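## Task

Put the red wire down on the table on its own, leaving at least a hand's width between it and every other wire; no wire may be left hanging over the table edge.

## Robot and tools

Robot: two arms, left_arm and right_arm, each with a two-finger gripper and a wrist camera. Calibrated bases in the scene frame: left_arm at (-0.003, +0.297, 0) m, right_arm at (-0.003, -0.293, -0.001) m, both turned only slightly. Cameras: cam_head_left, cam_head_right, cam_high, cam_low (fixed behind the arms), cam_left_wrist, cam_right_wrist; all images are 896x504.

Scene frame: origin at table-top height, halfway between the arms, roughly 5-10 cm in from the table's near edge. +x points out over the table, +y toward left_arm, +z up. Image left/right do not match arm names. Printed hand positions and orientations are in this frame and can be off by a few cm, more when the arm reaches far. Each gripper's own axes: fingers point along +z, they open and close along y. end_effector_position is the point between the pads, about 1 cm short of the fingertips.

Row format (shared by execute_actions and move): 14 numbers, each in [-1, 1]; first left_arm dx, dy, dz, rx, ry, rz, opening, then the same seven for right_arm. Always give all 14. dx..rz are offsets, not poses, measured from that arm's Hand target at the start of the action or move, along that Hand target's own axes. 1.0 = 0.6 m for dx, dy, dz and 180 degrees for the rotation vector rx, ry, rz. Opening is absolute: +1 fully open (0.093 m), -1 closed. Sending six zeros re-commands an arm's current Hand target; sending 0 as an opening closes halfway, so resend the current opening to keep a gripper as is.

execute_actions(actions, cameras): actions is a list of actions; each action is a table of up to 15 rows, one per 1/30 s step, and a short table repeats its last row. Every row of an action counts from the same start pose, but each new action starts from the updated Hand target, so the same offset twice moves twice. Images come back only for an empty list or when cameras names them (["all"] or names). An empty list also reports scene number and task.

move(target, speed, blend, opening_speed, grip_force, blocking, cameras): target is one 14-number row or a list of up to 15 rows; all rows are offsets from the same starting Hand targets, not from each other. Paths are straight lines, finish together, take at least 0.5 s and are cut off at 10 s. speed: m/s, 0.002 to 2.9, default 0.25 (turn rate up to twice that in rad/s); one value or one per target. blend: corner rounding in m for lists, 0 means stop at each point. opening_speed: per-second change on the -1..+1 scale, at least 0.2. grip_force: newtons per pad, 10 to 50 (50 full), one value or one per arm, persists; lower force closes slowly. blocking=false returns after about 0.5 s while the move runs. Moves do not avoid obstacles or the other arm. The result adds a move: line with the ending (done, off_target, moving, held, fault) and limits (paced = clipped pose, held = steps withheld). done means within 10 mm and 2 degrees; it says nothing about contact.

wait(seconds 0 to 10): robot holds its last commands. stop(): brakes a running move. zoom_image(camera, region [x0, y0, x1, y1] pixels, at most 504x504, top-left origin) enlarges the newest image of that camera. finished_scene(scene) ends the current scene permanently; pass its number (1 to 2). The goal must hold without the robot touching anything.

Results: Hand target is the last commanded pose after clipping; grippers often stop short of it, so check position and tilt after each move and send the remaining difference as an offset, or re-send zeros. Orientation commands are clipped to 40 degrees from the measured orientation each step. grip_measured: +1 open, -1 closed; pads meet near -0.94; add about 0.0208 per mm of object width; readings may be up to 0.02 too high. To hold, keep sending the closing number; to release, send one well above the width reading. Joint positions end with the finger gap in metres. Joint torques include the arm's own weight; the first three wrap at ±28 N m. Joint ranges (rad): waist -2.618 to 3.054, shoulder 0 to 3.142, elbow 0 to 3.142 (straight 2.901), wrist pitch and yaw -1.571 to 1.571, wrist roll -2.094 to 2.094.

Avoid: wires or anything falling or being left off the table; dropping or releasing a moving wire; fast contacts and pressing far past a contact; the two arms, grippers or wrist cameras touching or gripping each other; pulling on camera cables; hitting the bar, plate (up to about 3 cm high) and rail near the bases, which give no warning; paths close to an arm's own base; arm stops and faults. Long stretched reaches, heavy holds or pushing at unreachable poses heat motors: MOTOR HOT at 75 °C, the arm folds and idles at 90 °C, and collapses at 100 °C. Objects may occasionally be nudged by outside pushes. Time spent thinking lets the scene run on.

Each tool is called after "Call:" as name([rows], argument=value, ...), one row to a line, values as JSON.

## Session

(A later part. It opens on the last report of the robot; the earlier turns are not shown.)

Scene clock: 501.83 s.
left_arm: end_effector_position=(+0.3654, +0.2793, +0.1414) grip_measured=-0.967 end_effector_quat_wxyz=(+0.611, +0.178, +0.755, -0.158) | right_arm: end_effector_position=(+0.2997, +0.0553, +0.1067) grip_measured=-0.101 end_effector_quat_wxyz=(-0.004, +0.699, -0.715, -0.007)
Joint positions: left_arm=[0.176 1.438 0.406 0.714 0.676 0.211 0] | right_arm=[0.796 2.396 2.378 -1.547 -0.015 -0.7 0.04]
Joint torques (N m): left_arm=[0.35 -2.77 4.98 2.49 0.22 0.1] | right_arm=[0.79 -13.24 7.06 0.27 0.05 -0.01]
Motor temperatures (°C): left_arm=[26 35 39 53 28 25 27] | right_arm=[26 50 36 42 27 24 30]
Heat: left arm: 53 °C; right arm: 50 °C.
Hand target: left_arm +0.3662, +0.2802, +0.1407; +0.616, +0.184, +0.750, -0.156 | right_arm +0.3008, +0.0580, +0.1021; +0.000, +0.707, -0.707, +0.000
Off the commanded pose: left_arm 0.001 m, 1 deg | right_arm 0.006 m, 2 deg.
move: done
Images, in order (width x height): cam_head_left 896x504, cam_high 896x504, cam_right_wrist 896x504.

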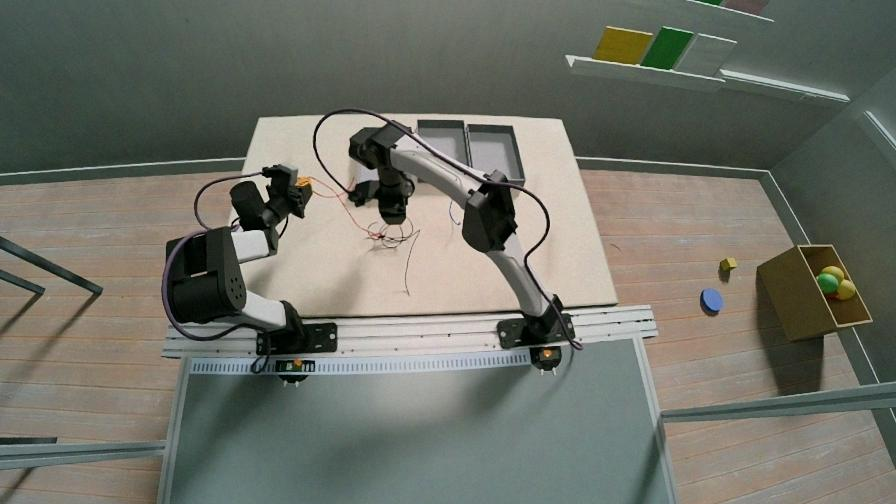

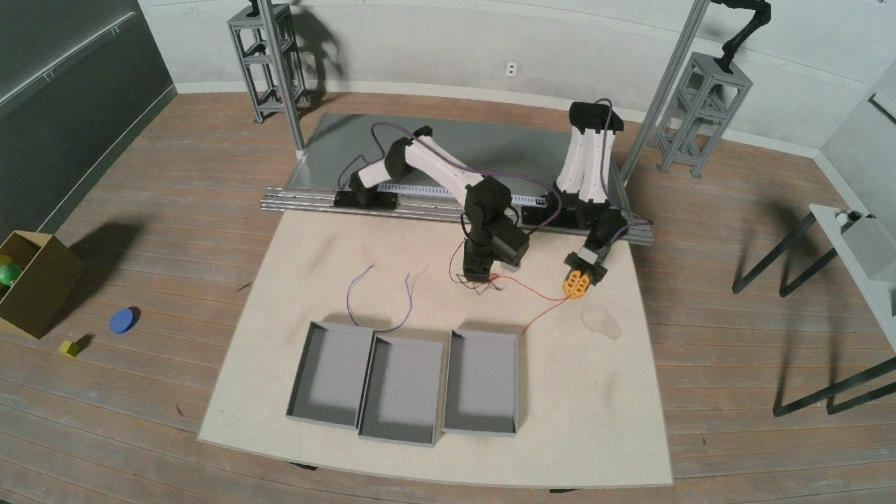

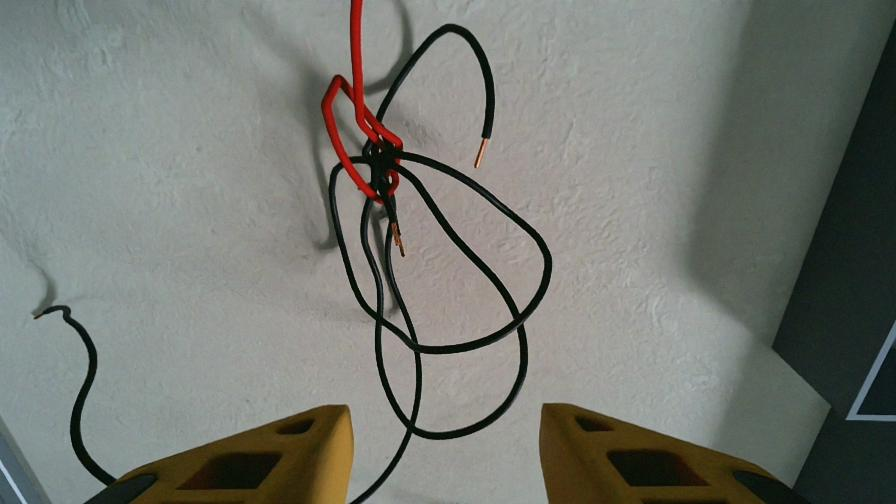

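Call:
move([
  [0,0,0,0,0,0,-1,0.0275,-0.008,0,0,0,0,0.65],
  [0,0,0,0,0,0,-1,0.0275,-0.008,0.141,0,0,0,0.65],
  [0,0,0,0,0,0,-1,0.0275,-0.008,0.141,0,0,0,-1],
], speed=0.08, opening_speed=1, cameras=["cam_right_wrist","cam_low"])

Scene clock: 512.70 s.
left_arm: end_effector_position=(+0.3653, +0.2792, +0.1415) grip_measured=-0.967 end_effector_quat_wxyz=(+0.611, +0.179, +0.755, -0.159) | right_arm: end_effector_position=(+0.2969, +0.0415, +0.0182) grip_measured=-0.987 end_effector_quat_wxyz=(+0.018, +0.703, -0.710, -0.013)
Joint positions: left_arm=[0.176 1.438 0.406 0.714 0.677 0.211 0] | right_arm=[0.775 2.368 1.976 -1.217 -0.031 -0.734 0]
Joint torques (N m): left_arm=[0.31 -2.71 5 2.5 0.21 0.09] | right_arm=[-0.31 -16.57 3.54 0.65 0.12 0.01]
Heat: left arm: 53 °C; right arm: 54 °C.
Hand target: left_arm +0.3662, +0.2802, +0.1407; +0.616, +0.184, +0.750, -0.156 | right_arm +0.3057, +0.0414, +0.0174; +0.000, +0.707, -0.707, +0.000
Off the commanded pose: left_arm 0.002 m, 1 deg | right_arm 0.009 m, 3 deg.
move: off_target (right_arm)
Images, in order (width x height): cam_low 896x504, cam_right_wrist 896x504.

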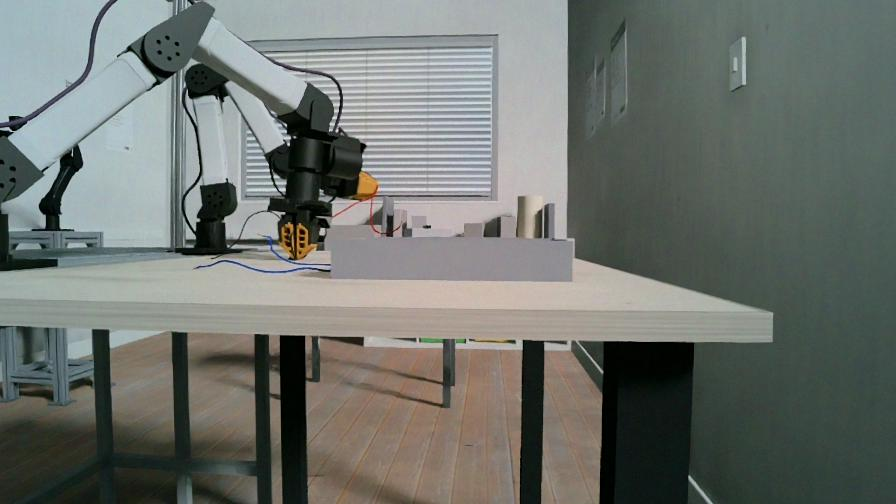

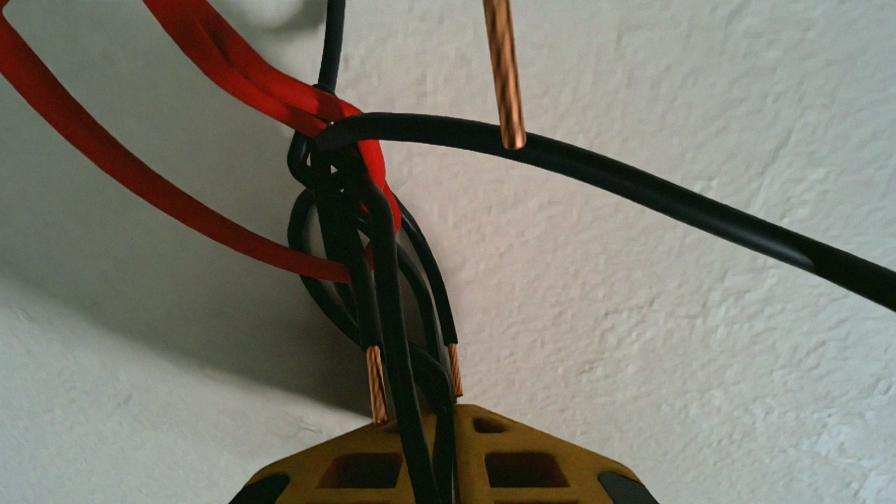

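Call:
move([
  [0,0,0,0,0,0,-1,0.05,0,-0.1,0,0,0,-1],
  [0,0,0,0,0,0,-1,0.22,0,-0.13,0,0,0,-1],
], speed=0.07, blend=[0.02,0], cameras=["cam_right_wrist","cam_low","cam_high"])

Call:
zoom_image(camera="cam_high", region=[370, 190, 640, 330])

Scene clock: 519.13 s.
left_arm: end_effector_position=(+0.3578, +0.2674, +0.1372) grip_measured=-0.967 end_effector_quat_wxyz=(+0.601, +0.195, +0.751, -0.191) | right_arm: end_effector_position=(+0.3181, -0.0636, +0.0942) grip_measured=-0.988 end_effector_quat_wxyz=(-0.040, +0.709, -0.704, -0.012)
Joint positions: left_arm=[0.173 1.445 0.399 0.702 0.746 0.211 0] | right_arm=[0.55 1.984 1.664 -1.18 -0.039 -0.973 0]
Joint torques (N m): left_arm=[0.72 -3.41 5.5 2.52 -0.44 0.09] | right_arm=[-2.06 -14.71 3.38 -0.23 0.24 -0.03]
Motor temperatures (°C): left_arm=[25 35 38 53 28 25 27] | right_arm=[26 57 36 40 27 24 30]
Heat: left arm: 53 °C; right arm: 57 °C.
Hand target: left_arm +0.3663, +0.2802, +0.1407; +0.616, +0.184, +0.750, -0.155 | right_arm +0.3057, -0.0905, +0.0955; +0.000, +0.707, -0.707, +0.000
Off the commanded pose: left_arm 0.016 m, 5 deg | right_arm 0.030 m, 5 deg.
move: off_target (left_arm, right_arm)
Images, in order (width x height): cam_high 896x504, cam_low 896x504, cam_right_wrist 896x504.

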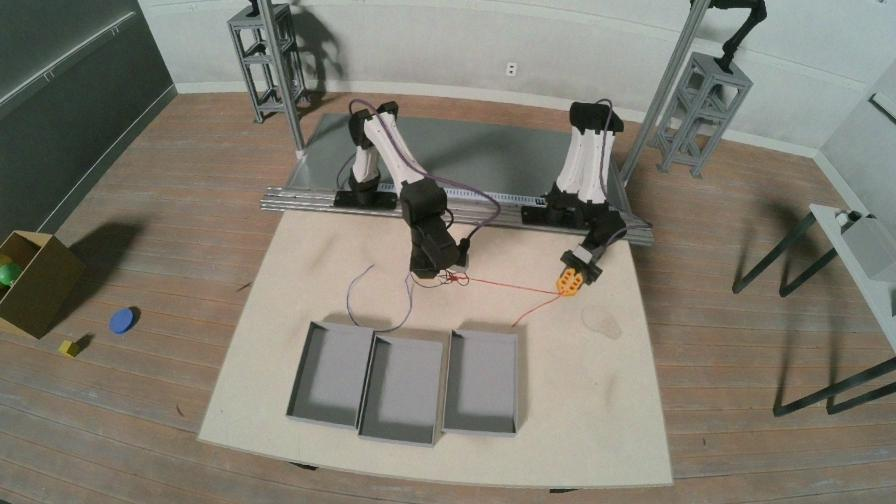

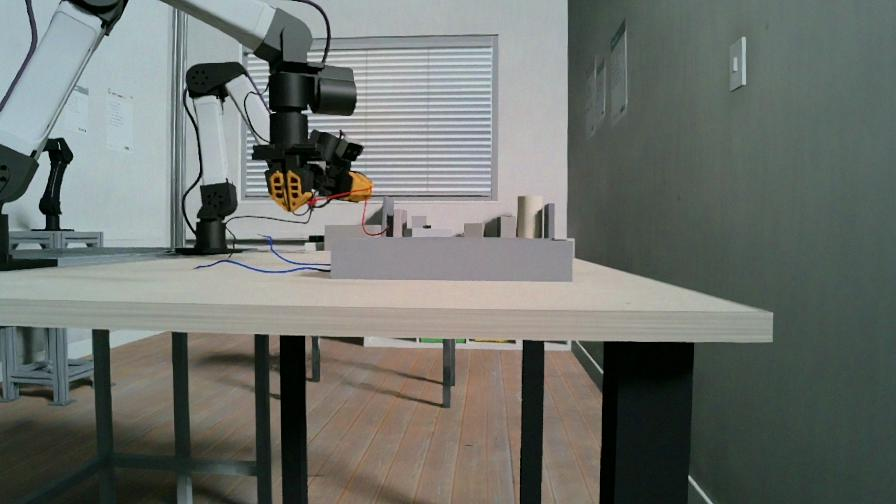

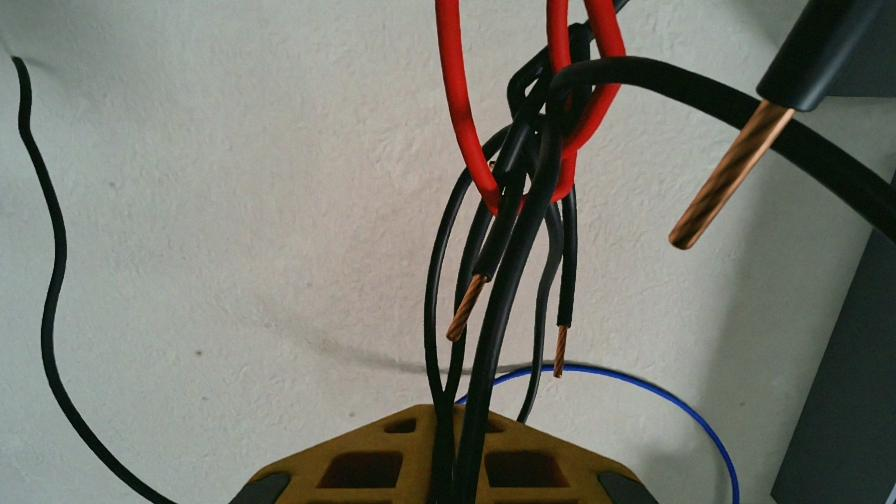

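Scaled by 1.867 from the camera's 896x504 image, which has a finer 1280x720 frame.

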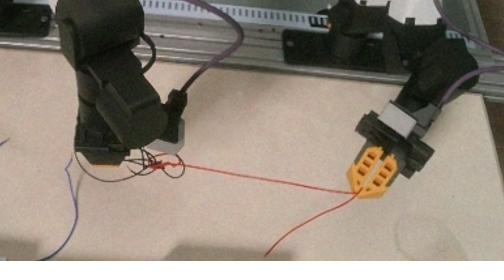

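Call:
move(target=[0,0,0,0,0,0,-1,0.1,0,-0.03,0,0,0,-1], speed=0.04, cameras=["cam_right_wrist","cam_high"])

Call:
zoom_image(camera="cam_high", region=[370, 190, 640, 330])

Scene clock: 523.67 s.
left_arm: end_effector_position=(+0.3482, +0.2516, +0.1338) grip_measured=-0.967 end_effector_quat_wxyz=(+0.587, +0.216, +0.746, -0.228) | right_arm: end_effector_position=(+0.3260, -0.0962, +0.1185) grip_measured=-0.988 end_effector_quat_wxyz=(-0.085, +0.719, -0.689, -0.036)
Joint positions: left_arm=[0.16 1.445 0.392 0.676 0.817 0.213 0] | right_arm=[0.431 1.871 1.595 -1.159 -0.123 -1.119 0]
Joint torques (N m): left_arm=[2.28 -4.56 5.61 2.6 -1.06 0.09] | right_arm=[-4.33 -13.86 3.33 -0.76 0.92 0.01]
Motor temperatures (°C): left_arm=[25 35 39 53 28 25 27] | right_arm=[26 59 35 39 27 24 30]
Heat: left arm: 53 °C; right arm: 59 °C.
Hand target: left_arm +0.3663, +0.2803, +0.1406; +0.616, +0.184, +0.750, -0.155 | right_arm +0.3057, -0.1505, +0.1134; +0.000, +0.707, -0.707, +0.000
Off the commanded pose: left_arm 0.035 m, 10 deg | right_arm 0.058 m, 11 deg.
move: off_target (left_arm, right_arm)
Images, in order (width x height): cam_high 896x504, cam_right_wrist 896x504.

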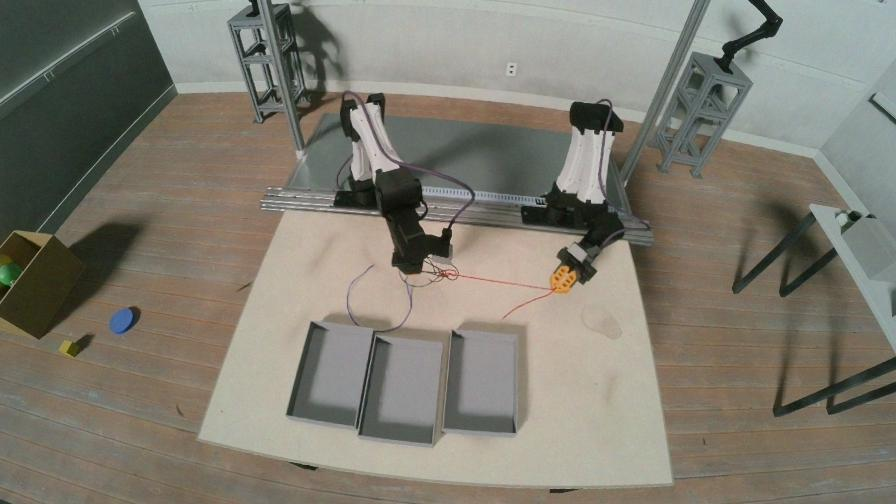

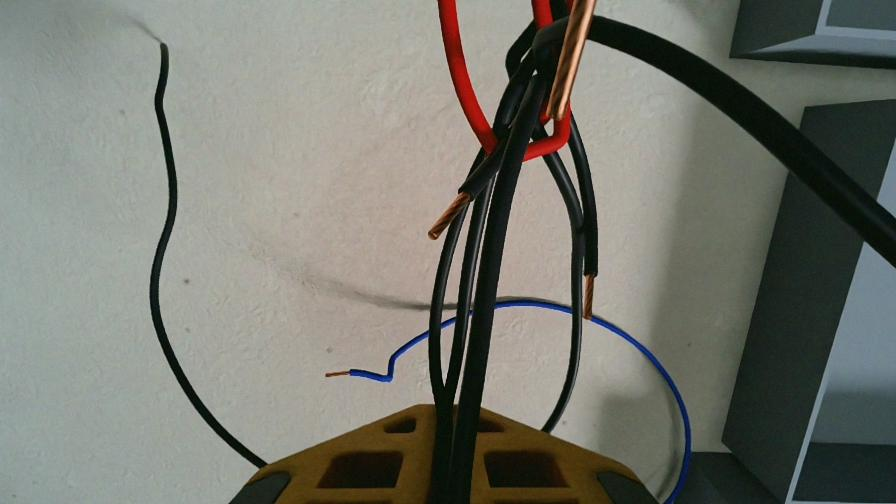

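Scaled by 1.867 from the camera's 896x504 image, which has a finer 1280x720 frame.

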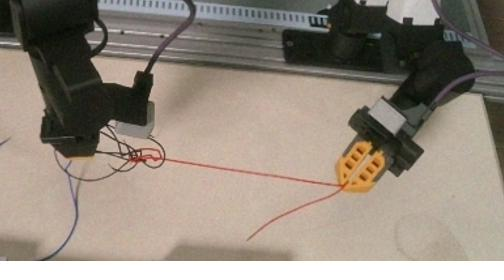

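Call:
zoom_image(camera="cam_right_wrist", region=[400, 0, 640, 330])

Scaled by 1.527 from the camera's 896x504 image, which has a finer 1280x720 frame.

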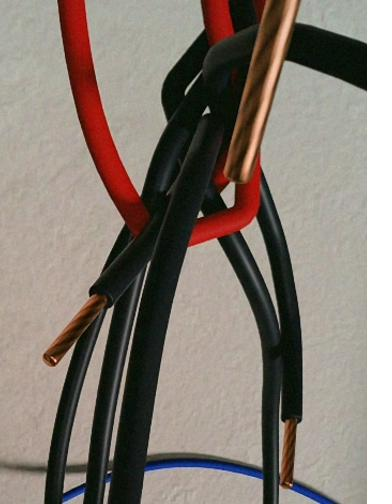

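Call:
move(target=[0,0.1,0,0,0,0,-1,0.12,0,-0.0,0,0,0,-1], speed=0.04, cameras=["cam_right_wrist","cam_high"])

Call:
zoom_image(camera="cam_high", region=[370, 190, 640, 330])

Call:
zoom_image(camera="cam_right_wrist", region=[400, 0, 640, 330])

Scene clock: 536.13 s.
left_arm: end_effector_position=(+0.3354, +0.2586, +0.1356) grip_measured=-0.967 end_effector_quat_wxyz=(+0.562, +0.252, +0.723, -0.313) | right_arm: end_effector_position=(+0.3302, -0.1098, +0.1386) grip_measured=-0.988 end_effector_quat_wxyz=(-0.176, +0.740, -0.642, -0.096)
Joint positions: left_arm=[0.278 1.501 0.481 0.498 1.111 0.317 0] | right_arm=[0.301 1.772 1.504 -1.08 -0.338 -1.319 0]
Joint torques (N m): left_arm=[8.84 -3.82 9.72 2.67 -2.01 0.02] | right_arm=[-9.69 -13.45 2.55 -1.26 2.43 -0.04]
Motor temperatures (°C): left_arm=[26 35 39 55 29 25 27] | right_arm=[27 63 35 38 28 24 30]
Heat: left arm: 55 °C; right arm: 63 °C.
Hand target: left_arm +0.3943, +0.3333, +0.1402; +0.615, +0.184, +0.751, -0.156 | right_arm +0.3058, -0.2226, +0.1136; +0.000, +0.707, -0.707, +0.000
Off the commanded pose: left_arm 0.095 m, 21 deg | right_arm 0.118 m, 24 deg.
move: off_target (left_arm, right_arm)
Images, in order (width x height): cam_high 896x504, cam_right_wrist 896x504.

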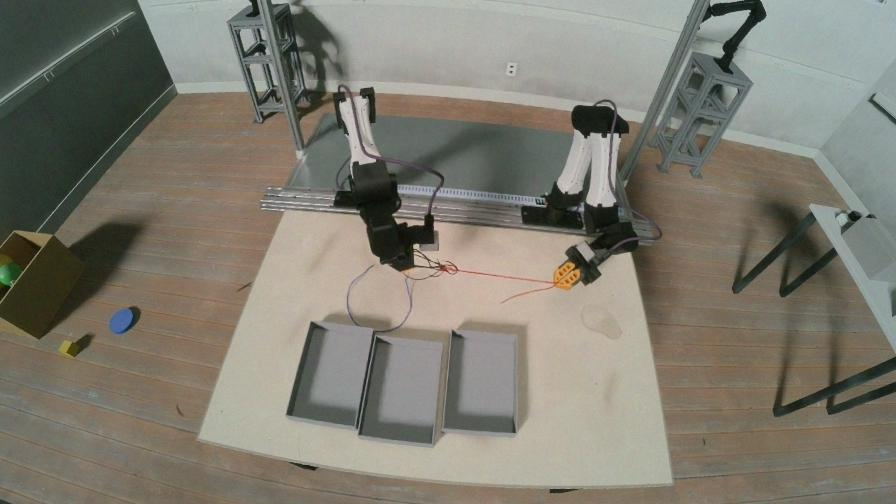

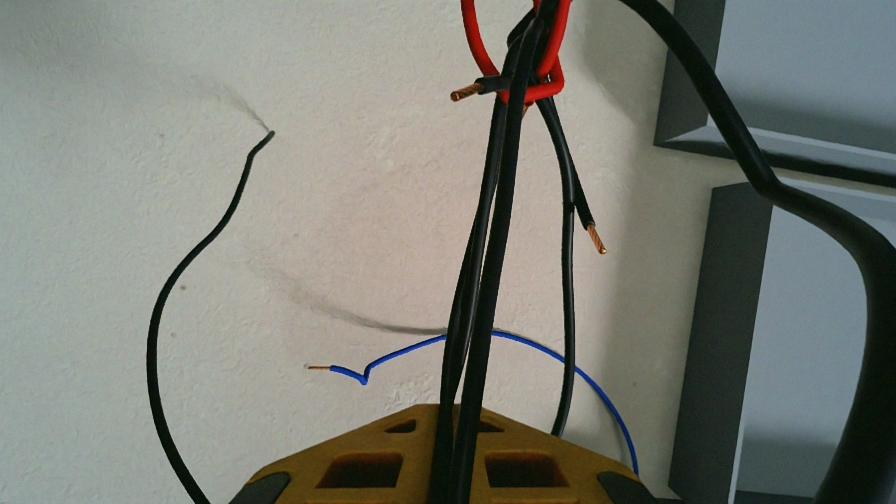

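Scaled by 1.867 from the camera's 896x504 image, which has a finer 1280x720 frame.

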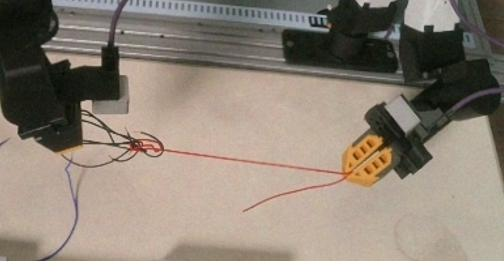

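Scaled by 1.527 from the camera's 896x504 image, which has a finer 1280x720 frame.

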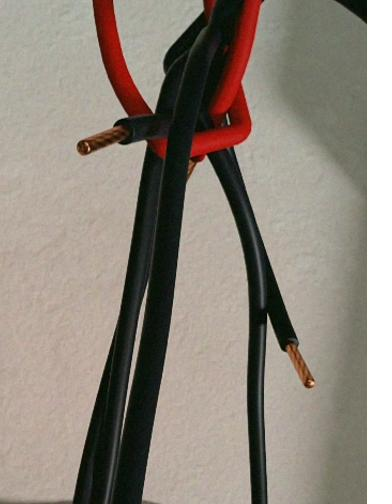

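Call:
move([
  [0,-0.1,0,0,0,0,-1,-0.25,0,-0.0,0,0,0,-1],
  [0,-0.1,0,0,0,0,-1,-0.3,0,0.158,0,0,0,-1],
  [0,-0.1,0,0,0,0,-1,-0.3,0,0.158,0,0,0,0.3],
  [0,-0.1,0,0,0,0,-1,-0.3,0,-0.1,0,0,0,0.3],
], speed=0.1, cameras=["cam_right_wrist","cam_high","cam_left_wrist"])

Call:
zoom_image(camera="cam_right_wrist", region=[300, 100, 600, 400])

Scene clock: 553.77 s.
left_arm: end_effector_position=(+0.3645, +0.2801, +0.1366) grip_measured=-0.967 end_effector_quat_wxyz=(+0.608, +0.185, +0.756, -0.160) | right_arm: end_effector_position=(+0.3044, -0.0427, +0.1550) grip_measured=+0.299 end_effector_quat_wxyz=(+0.001, +0.710, -0.704, -0.006)
Joint positions: left_arm=[0.186 1.454 0.405 0.715 0.694 0.231 0] | right_arm=[0.624 2.094 2.072 -1.555 -0.012 -0.903 0.06]
Joint torques (N m): left_arm=[-0.4 -3.89 4.93 2.48 0.04 -0.11] | right_arm=[0.61 -15.95 7.16 0.25 0.07 0.27]
Motor temperatures (°C): left_arm=[27 35 42 55 30 25 27] | right_arm=[28 62 34 38 30 24 30]
Heat: left arm: 55 °C; right arm: 62 °C.
Hand target: left_arm +0.3663, +0.2802, +0.1407; +0.616, +0.184, +0.750, -0.155 | right_arm +0.3058, -0.0426, +0.1735; +0.000, +0.707, -0.707, +0.000
Off the commanded pose: left_arm 0.004 m, 1 deg | right_arm 0.019 m, 1 deg.
joint sent to its limit (right arm) — joint 4 (wrist pitch), lower limit. The joint targets still meet the commanded pose.
move: off_target (right_arm); target 3's new opening was sent with right_arm's hand 0.015 m and 3 deg from that target
Images, in order (width x height): cam_high 896x504, cam_left_wrist 896x504, cam_right_wrist 896x504.

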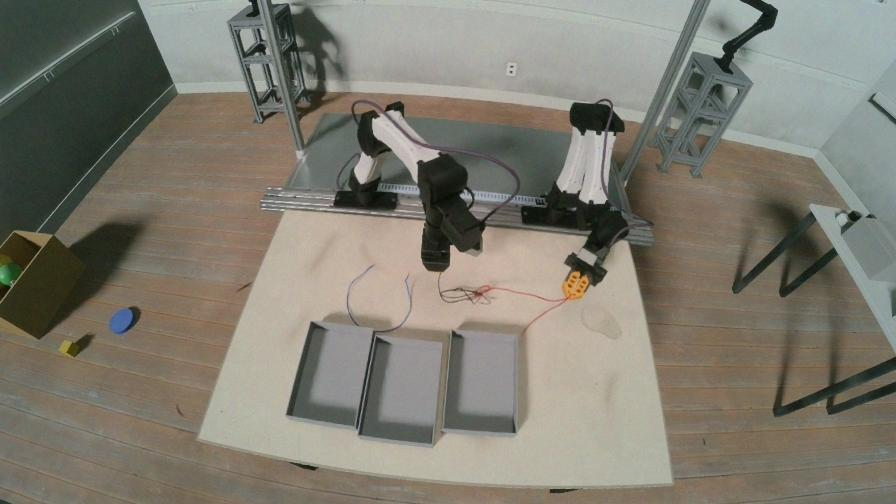

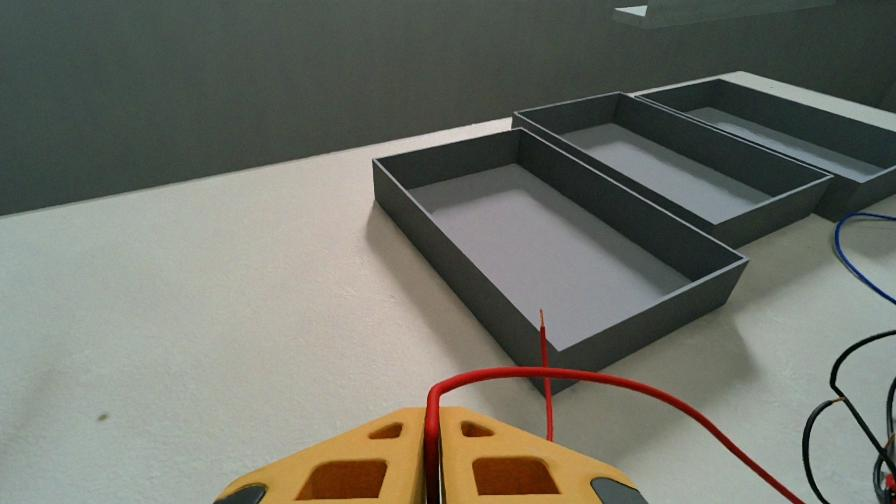

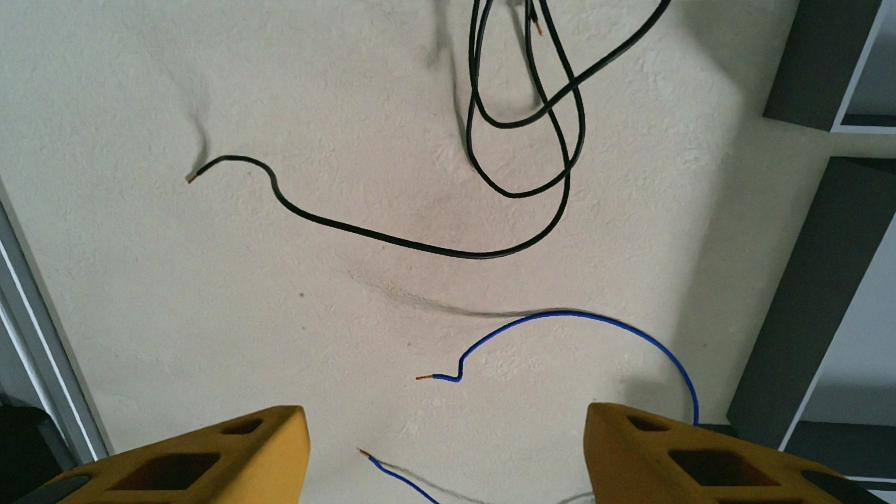

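Scaled by 1.680 from the camera's 896x504 image, which has a finer 1280x720 frame.

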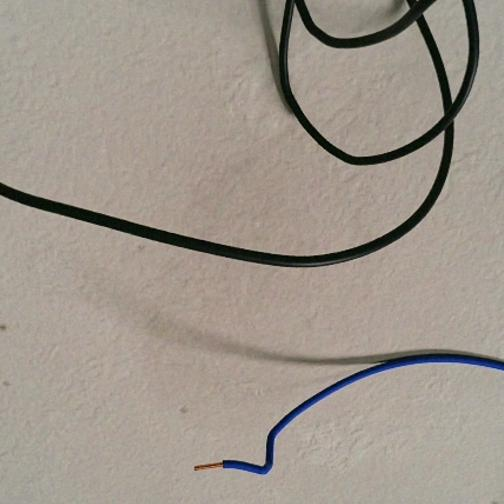

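Call:
move(target=[0,0,0,0,0,0,-1,-0.14,0,0,0,0,0,0.3], speed=0.12, cameras=["cam_right_wrist"])

Call:
zoom_image(camera="cam_right_wrist", region=[380, 60, 680, 300])

Scene clock: 559.37 s.
left_arm: end_effector_position=(+0.3645, +0.2801, +0.1366) grip_measured=-0.967 end_effector_quat_wxyz=(+0.608, +0.185, +0.756, -0.160) | right_arm: end_effector_position=(+0.3024, +0.0384, +0.1750) grip_measured=+0.299 end_effector_quat_wxyz=(-0.073, +0.709, -0.701, -0.007)
Joint positions: left_arm=[0.186 1.454 0.405 0.715 0.694 0.231 0] | right_arm=[0.768 2.227 2.359 -1.559 -0.011 -0.761 0.06]
Joint torques (N m): left_arm=[-0.44 -3.81 5.04 2.5 0.06 -0.12] | right_arm=[0.38 -12.25 7.34 0.56 0.06 0.32]
Motor temperatures (°C): left_arm=[27 35 41 54 29 25 27] | right_arm=[28 63 35 37 29 24 30]
Heat: left arm: 54 °C; right arm: 63 °C.
Hand target: left_arm +0.3663, +0.2802, +0.1407; +0.616, +0.184, +0.750, -0.155 | right_arm +0.3057, +0.0415, +0.1733; +0.000, +0.707, -0.707, +0.000
Off the commanded pose: left_arm 0.004 m, 1 deg | right_arm 0.005 m, 8 deg.
joint sent to its limit (right arm) — joint 4 (wrist pitch), lower limit. The joint targets are off in orientation, not in position.
move: off_target (right_arm)
Images, in order (width x height): cam_right_wrist 896x504.

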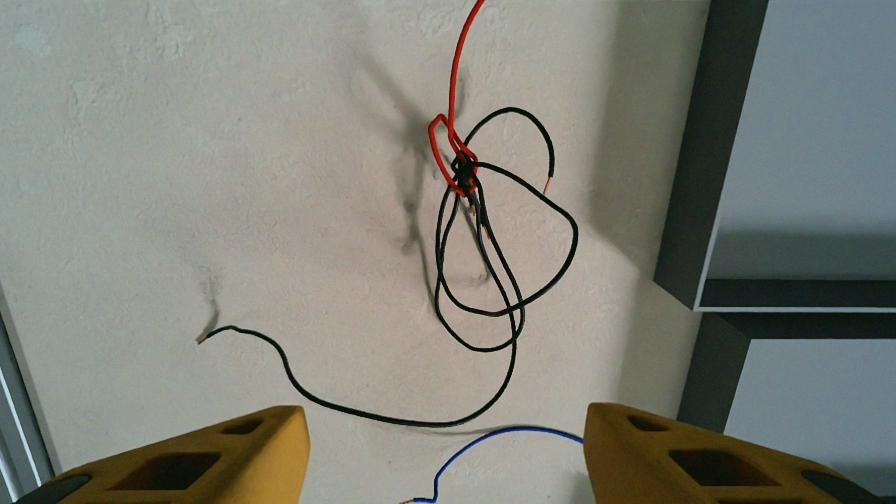

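Scaled by 1.680 from the camera's 896x504 image, which has a finer 1280x720 frame.

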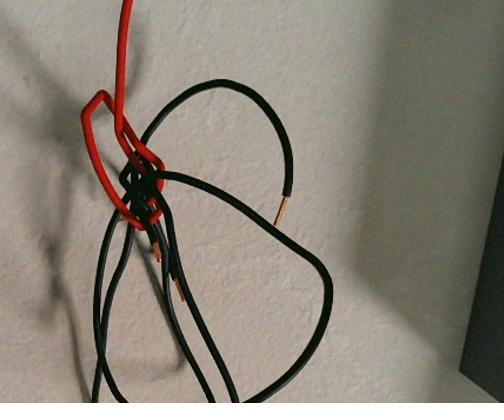

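Call:
move(target=[0.11,-0.044,0.045,0,0,0,-1,-0.07,0,0,0,0,0,0.3], speed=0.08, cameras=["cam_right_wrist","cam_low"])

Call:
zoom_image(camera="cam_right_wrist", region=[340, 100, 640, 340])

Call:
zoom_image(camera="cam_low", region=[240, 160, 400, 280])

Scene clock: 566.80 s.
left_arm: end_effector_position=(+0.3656, +0.2533, +0.0705) grip_measured=-0.967 end_effector_quat_wxyz=(+0.612, +0.184, +0.753, -0.154) | right_arm: end_effector_position=(+0.3039, +0.0791, +0.1767) grip_measured=+0.299 end_effector_quat_wxyz=(-0.109, +0.706, -0.700, -0.014)
Joint positions: left_arm=[0.08 1.859 0.294 1.268 0.585 0.189 0] | right_arm=[0.823 2.336 2.542 -1.56 -0.01 -0.702 0.06]
Joint torques (N m): left_arm=[-1.1 -4.01 2.99 2.52 0.04 -0.1] | right_arm=[0.75 -13.12 7.34 0.74 0.02 0.28]
Motor temperatures (°C): left_arm=[27 35 40 54 29 25 27] | right_arm=[28 62 36 37 29 24 30]
Heat: left arm: 54 °C; right arm: 62 °C.
Hand target: left_arm +0.3658, +0.2501, +0.0709; +0.616, +0.184, +0.750, -0.155 | right_arm +0.3057, +0.0834, +0.1735; +0.000, +0.707, -0.707, +0.000
Off the commanded pose: left_arm 0.003 m, 1 deg | right_arm 0.006 m, 13 deg.
joint sent to its limit (right arm) — joint 4 (wrist pitch), lower limit. The joint targets are off in orientation, not in position.
move: off_target (right_arm)
Images, in order (width x height): cam_low 896x504, cam_right_wrist 896x504.

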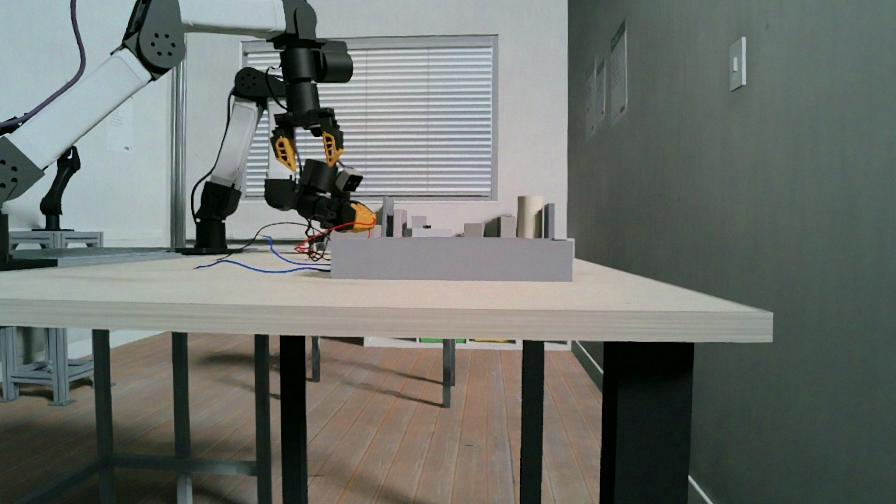

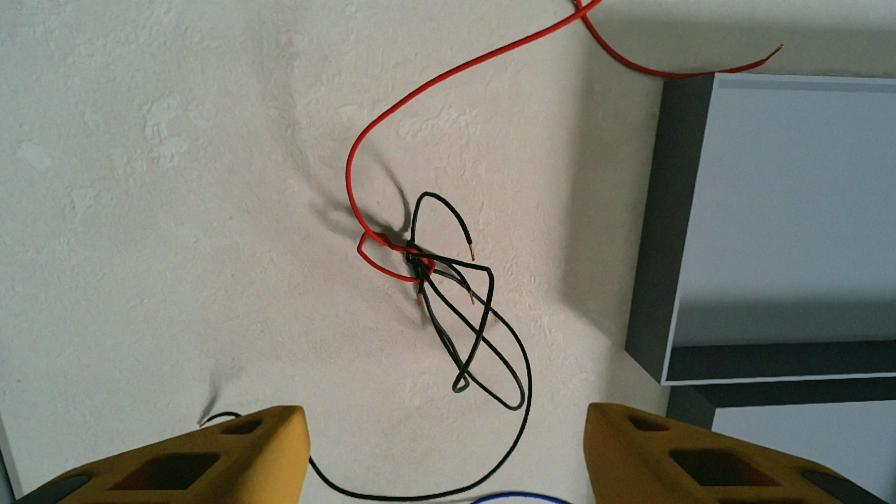

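Scaled by 1.680 from the camera's 896x504 image, which has a finer 1280x720 frame.

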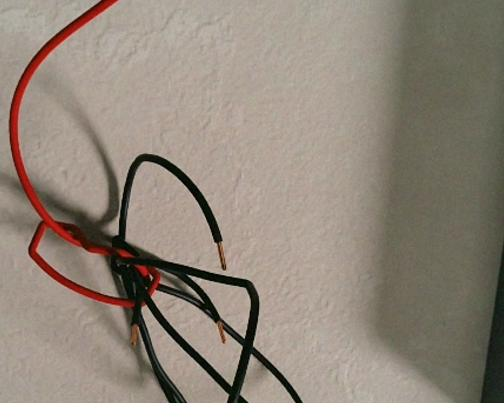

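Scaled by 3.150 from the camera's 896x504 image, which has a finer 1280x720 frame.

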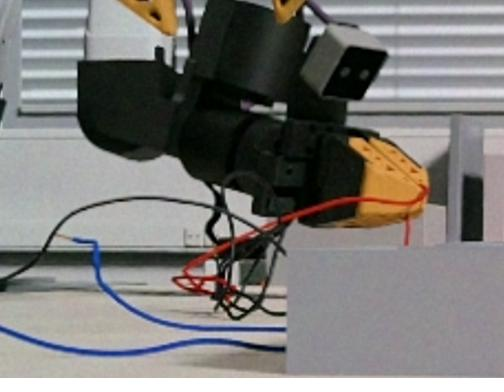

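Call:
move(target=[0,0,0,0,0,0,-1,-0.035,0.033,0.15,0,0,0.65,-0.5], speed=0.25, cameras=["cam_right_wrist","cam_low"])

Scene clock: 587.07 s.
left_arm: end_effector_position=(+0.3656, +0.2534, +0.0706) grip_measured=-0.967 end_effector_quat_wxyz=(+0.613, +0.184, +0.753, -0.154) | right_arm: end_effector_position=(+0.2879, +0.0993, +0.0881) grip_measured=-0.499 end_effector_quat_wxyz=(+0.013, +0.228, +0.973, +0.014)
Joint positions: left_arm=[0.08 1.859 0.294 1.269 0.584 0.189 0] | right_arm=[0.883 2.531 2.552 -1.557 0.011 1.396 0.021]
Joint torques (N m): left_arm=[-1.13 -4.01 2.91 2.54 0.02 -0.11] | right_arm=[1.01 -14.28 7.24 0.27 -0.06 0.32]
Motor temperatures (°C): left_arm=[26 35 38 51 28 25 27] | right_arm=[27 65 36 35 28 23 30]
Heat: left arm: 51 °C; right arm: 65 °C.
Hand target: left_arm +0.3658, +0.2501, +0.0709; +0.616, +0.184, +0.750, -0.155 | right_arm +0.2859, +0.1044, +0.0834; +0.000, +0.233, +0.972, +0.000
Off the commanded pose: left_arm 0.003 m, 0 deg | right_arm 0.007 m, 2 deg.
joint sent to its limit (right arm) — joint 4 (wrist pitch), lower limit. The joint targets still meet the commanded pose.
move: done
Images, in order (width x height): cam_low 896x504, cam_right_wrist 896x504.

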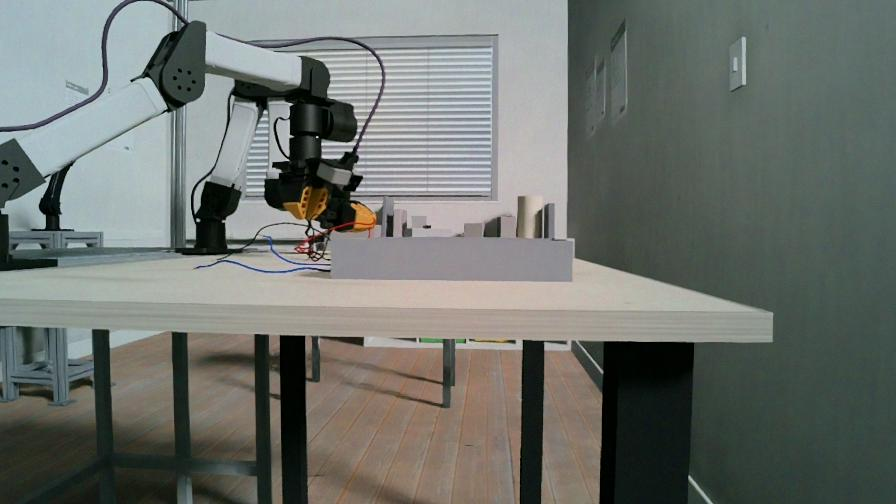

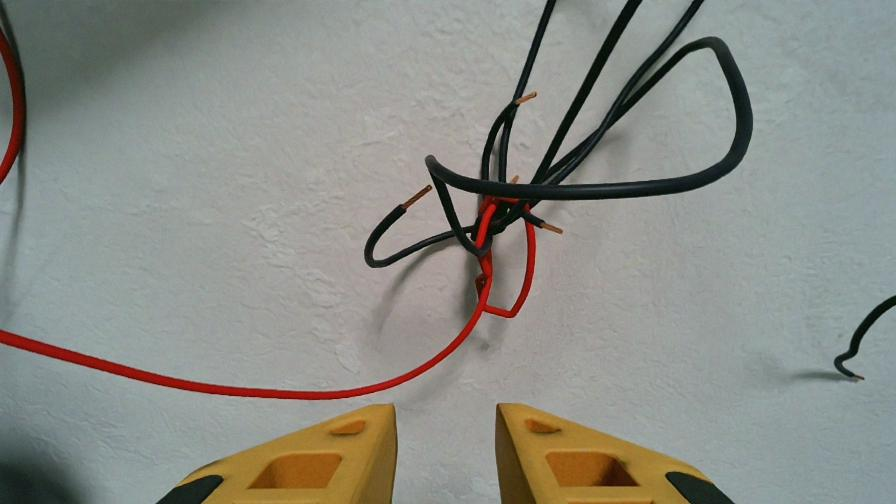

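Call:
move([
  [0,0,0,0,0,0,-1,-0.01,-0.045,0.05,0,0,0,-0.6],
  [0,0,0,0,0,0,-1,-0.01,-0.045,0.108,0,0,0,-0.6],
], speed=0.06, cameras=["cam_right_wrist","cam_low"])

Call:
zoom_image(camera="cam_right_wrist", region=[300, 200, 600, 504])

Scene clock: 595.03 s.
left_arm: end_effector_position=(+0.3656, +0.2534, +0.0706) grip_measured=-0.967 end_effector_quat_wxyz=(+0.613, +0.184, +0.753, -0.154) | right_arm: end_effector_position=(+0.2743, +0.0749, +0.0197) grip_measured=-0.599 end_effector_quat_wxyz=(-0.001, +0.232, +0.973, -0.017)
Joint positions: left_arm=[0.08 1.859 0.294 1.269 0.584 0.189 0] | right_arm=[0.875 2.419 2.072 -1.259 0.009 1.396 0.016]
Joint torques (N m): left_arm=[-1.1 -4.01 2.99 2.54 0.03 -0.11] | right_arm=[-0.25 -17.03 3.33 0.65 0 0.05]
Motor temperatures (°C): left_arm=[26 35 37 51 28 25 27] | right_arm=[27 68 36 35 28 23 30]
Heat: left arm: 51 °C; right arm: 68 °C.
Hand target: left_arm +0.3658, +0.2501, +0.0709; +0.616, +0.184, +0.750, -0.155 | right_arm +0.2789, +0.0777, +0.0186; +0.000, +0.233, +0.972, +0.000
Off the commanded pose: left_arm 0.003 m, 0 deg | right_arm 0.005 m, 2 deg.
move: done
Images, in order (width x height): cam_low 896x504, cam_right_wrist 896x504.

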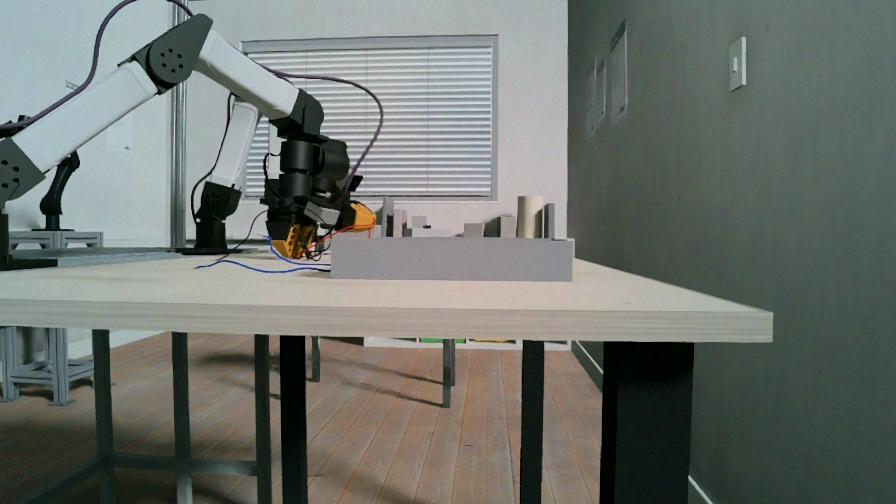

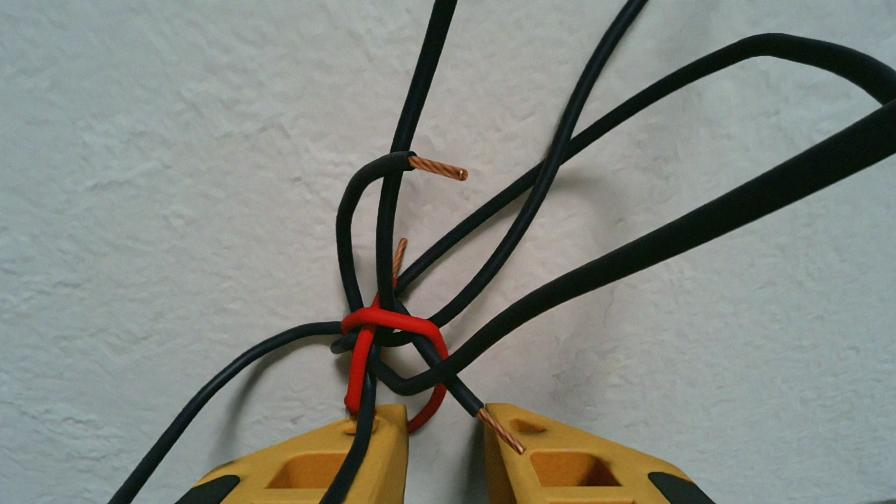

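Scaled by 1.658 from the camera's 896x504 image, which has a finer 1280x720 frame.

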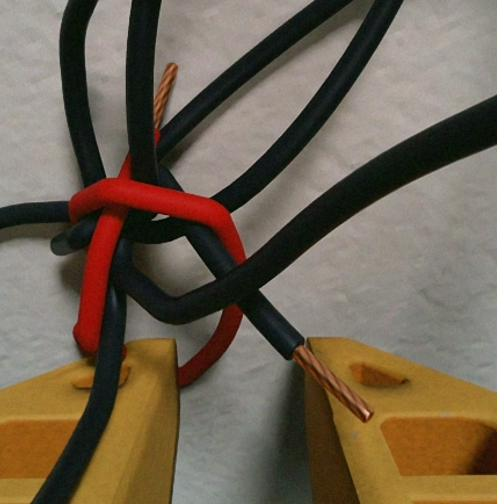

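Call:
move([
  [0,0,0,0,0,0,-1,0,0,0,0,0,0,-1],
  [0,0,0,0,0,0,-1,0.09,0.0,-0.02,0,0,0,-1],
], speed=0.05, opening_speed=1, cameras=["cam_right_wrist","cam_low"])

Call:
zoom_image(camera="cam_right_wrist", region=[300, 200, 600, 504])

Scene clock: 603.83 s.
left_arm: end_effector_position=(+0.3656, +0.2534, +0.0706) grip_measured=-0.967 end_effector_quat_wxyz=(+0.613, +0.184, +0.753, -0.154) | right_arm: end_effector_position=(+0.2398, +0.1025, +0.0201) grip_measured=-0.989 end_effector_quat_wxyz=(+0.008, +0.230, +0.973, -0.005)
Joint positions: left_arm=[0.08 1.859 0.294 1.269 0.584 0.189 0] | right_arm=[0.973 2.402 2.046 -1.222 0.016 1.491 0]
Joint torques (N m): left_arm=[-1.06 -4.01 2.91 2.54 0.02 -0.13] | right_arm=[1.06 -19.17 3.85 0.14 -0.12 0.34]
Motor temperatures (°C): left_arm=[26 35 37 50 28 25 27] | right_arm=[27 69 36 34 28 23 30]
Heat: left arm: 50 °C; right arm: 69 °C.
Hand target: left_arm +0.3658, +0.2501, +0.0709; +0.616, +0.184, +0.750, -0.155 | right_arm +0.2309, +0.1021, +0.0305; +0.000, +0.233, +0.972, +0.000
Off the commanded pose: left_arm 0.003 m, 0 deg | right_arm 0.014 m, 1 deg.
move: off_target (right_arm)
Images, in order (width x height): cam_low 896x504, cam_right_wrist 896x504.

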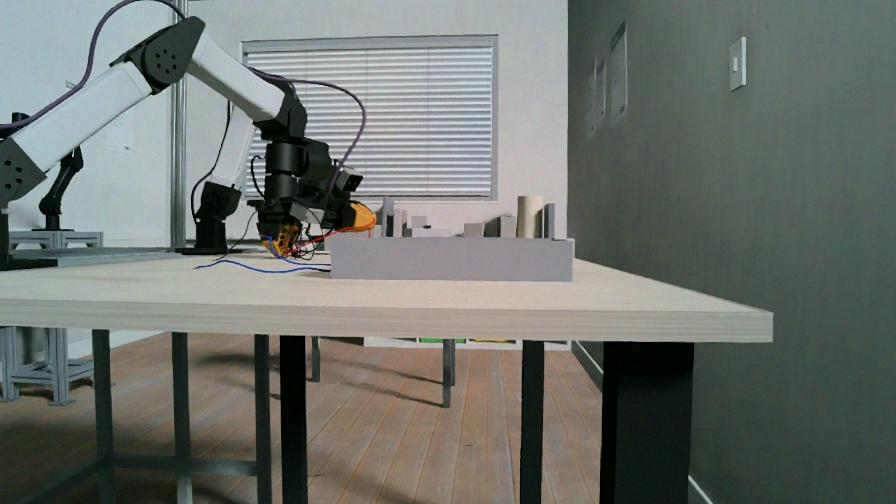

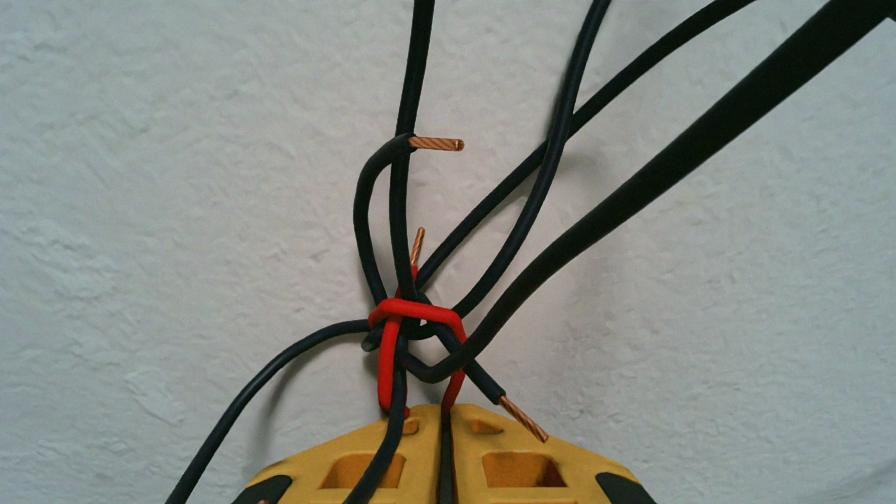

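Scaled by 1.658 from the camera's 896x504 image, which has a finer 1280x720 frame.

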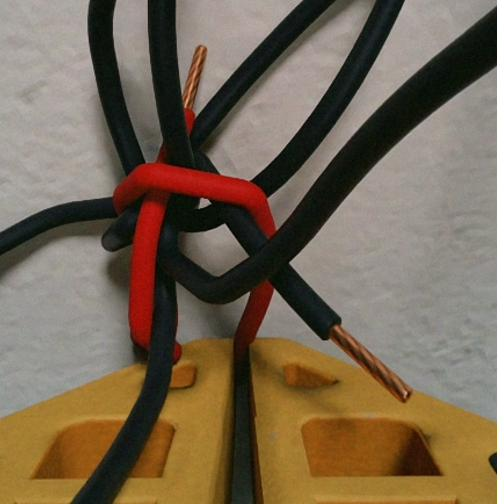

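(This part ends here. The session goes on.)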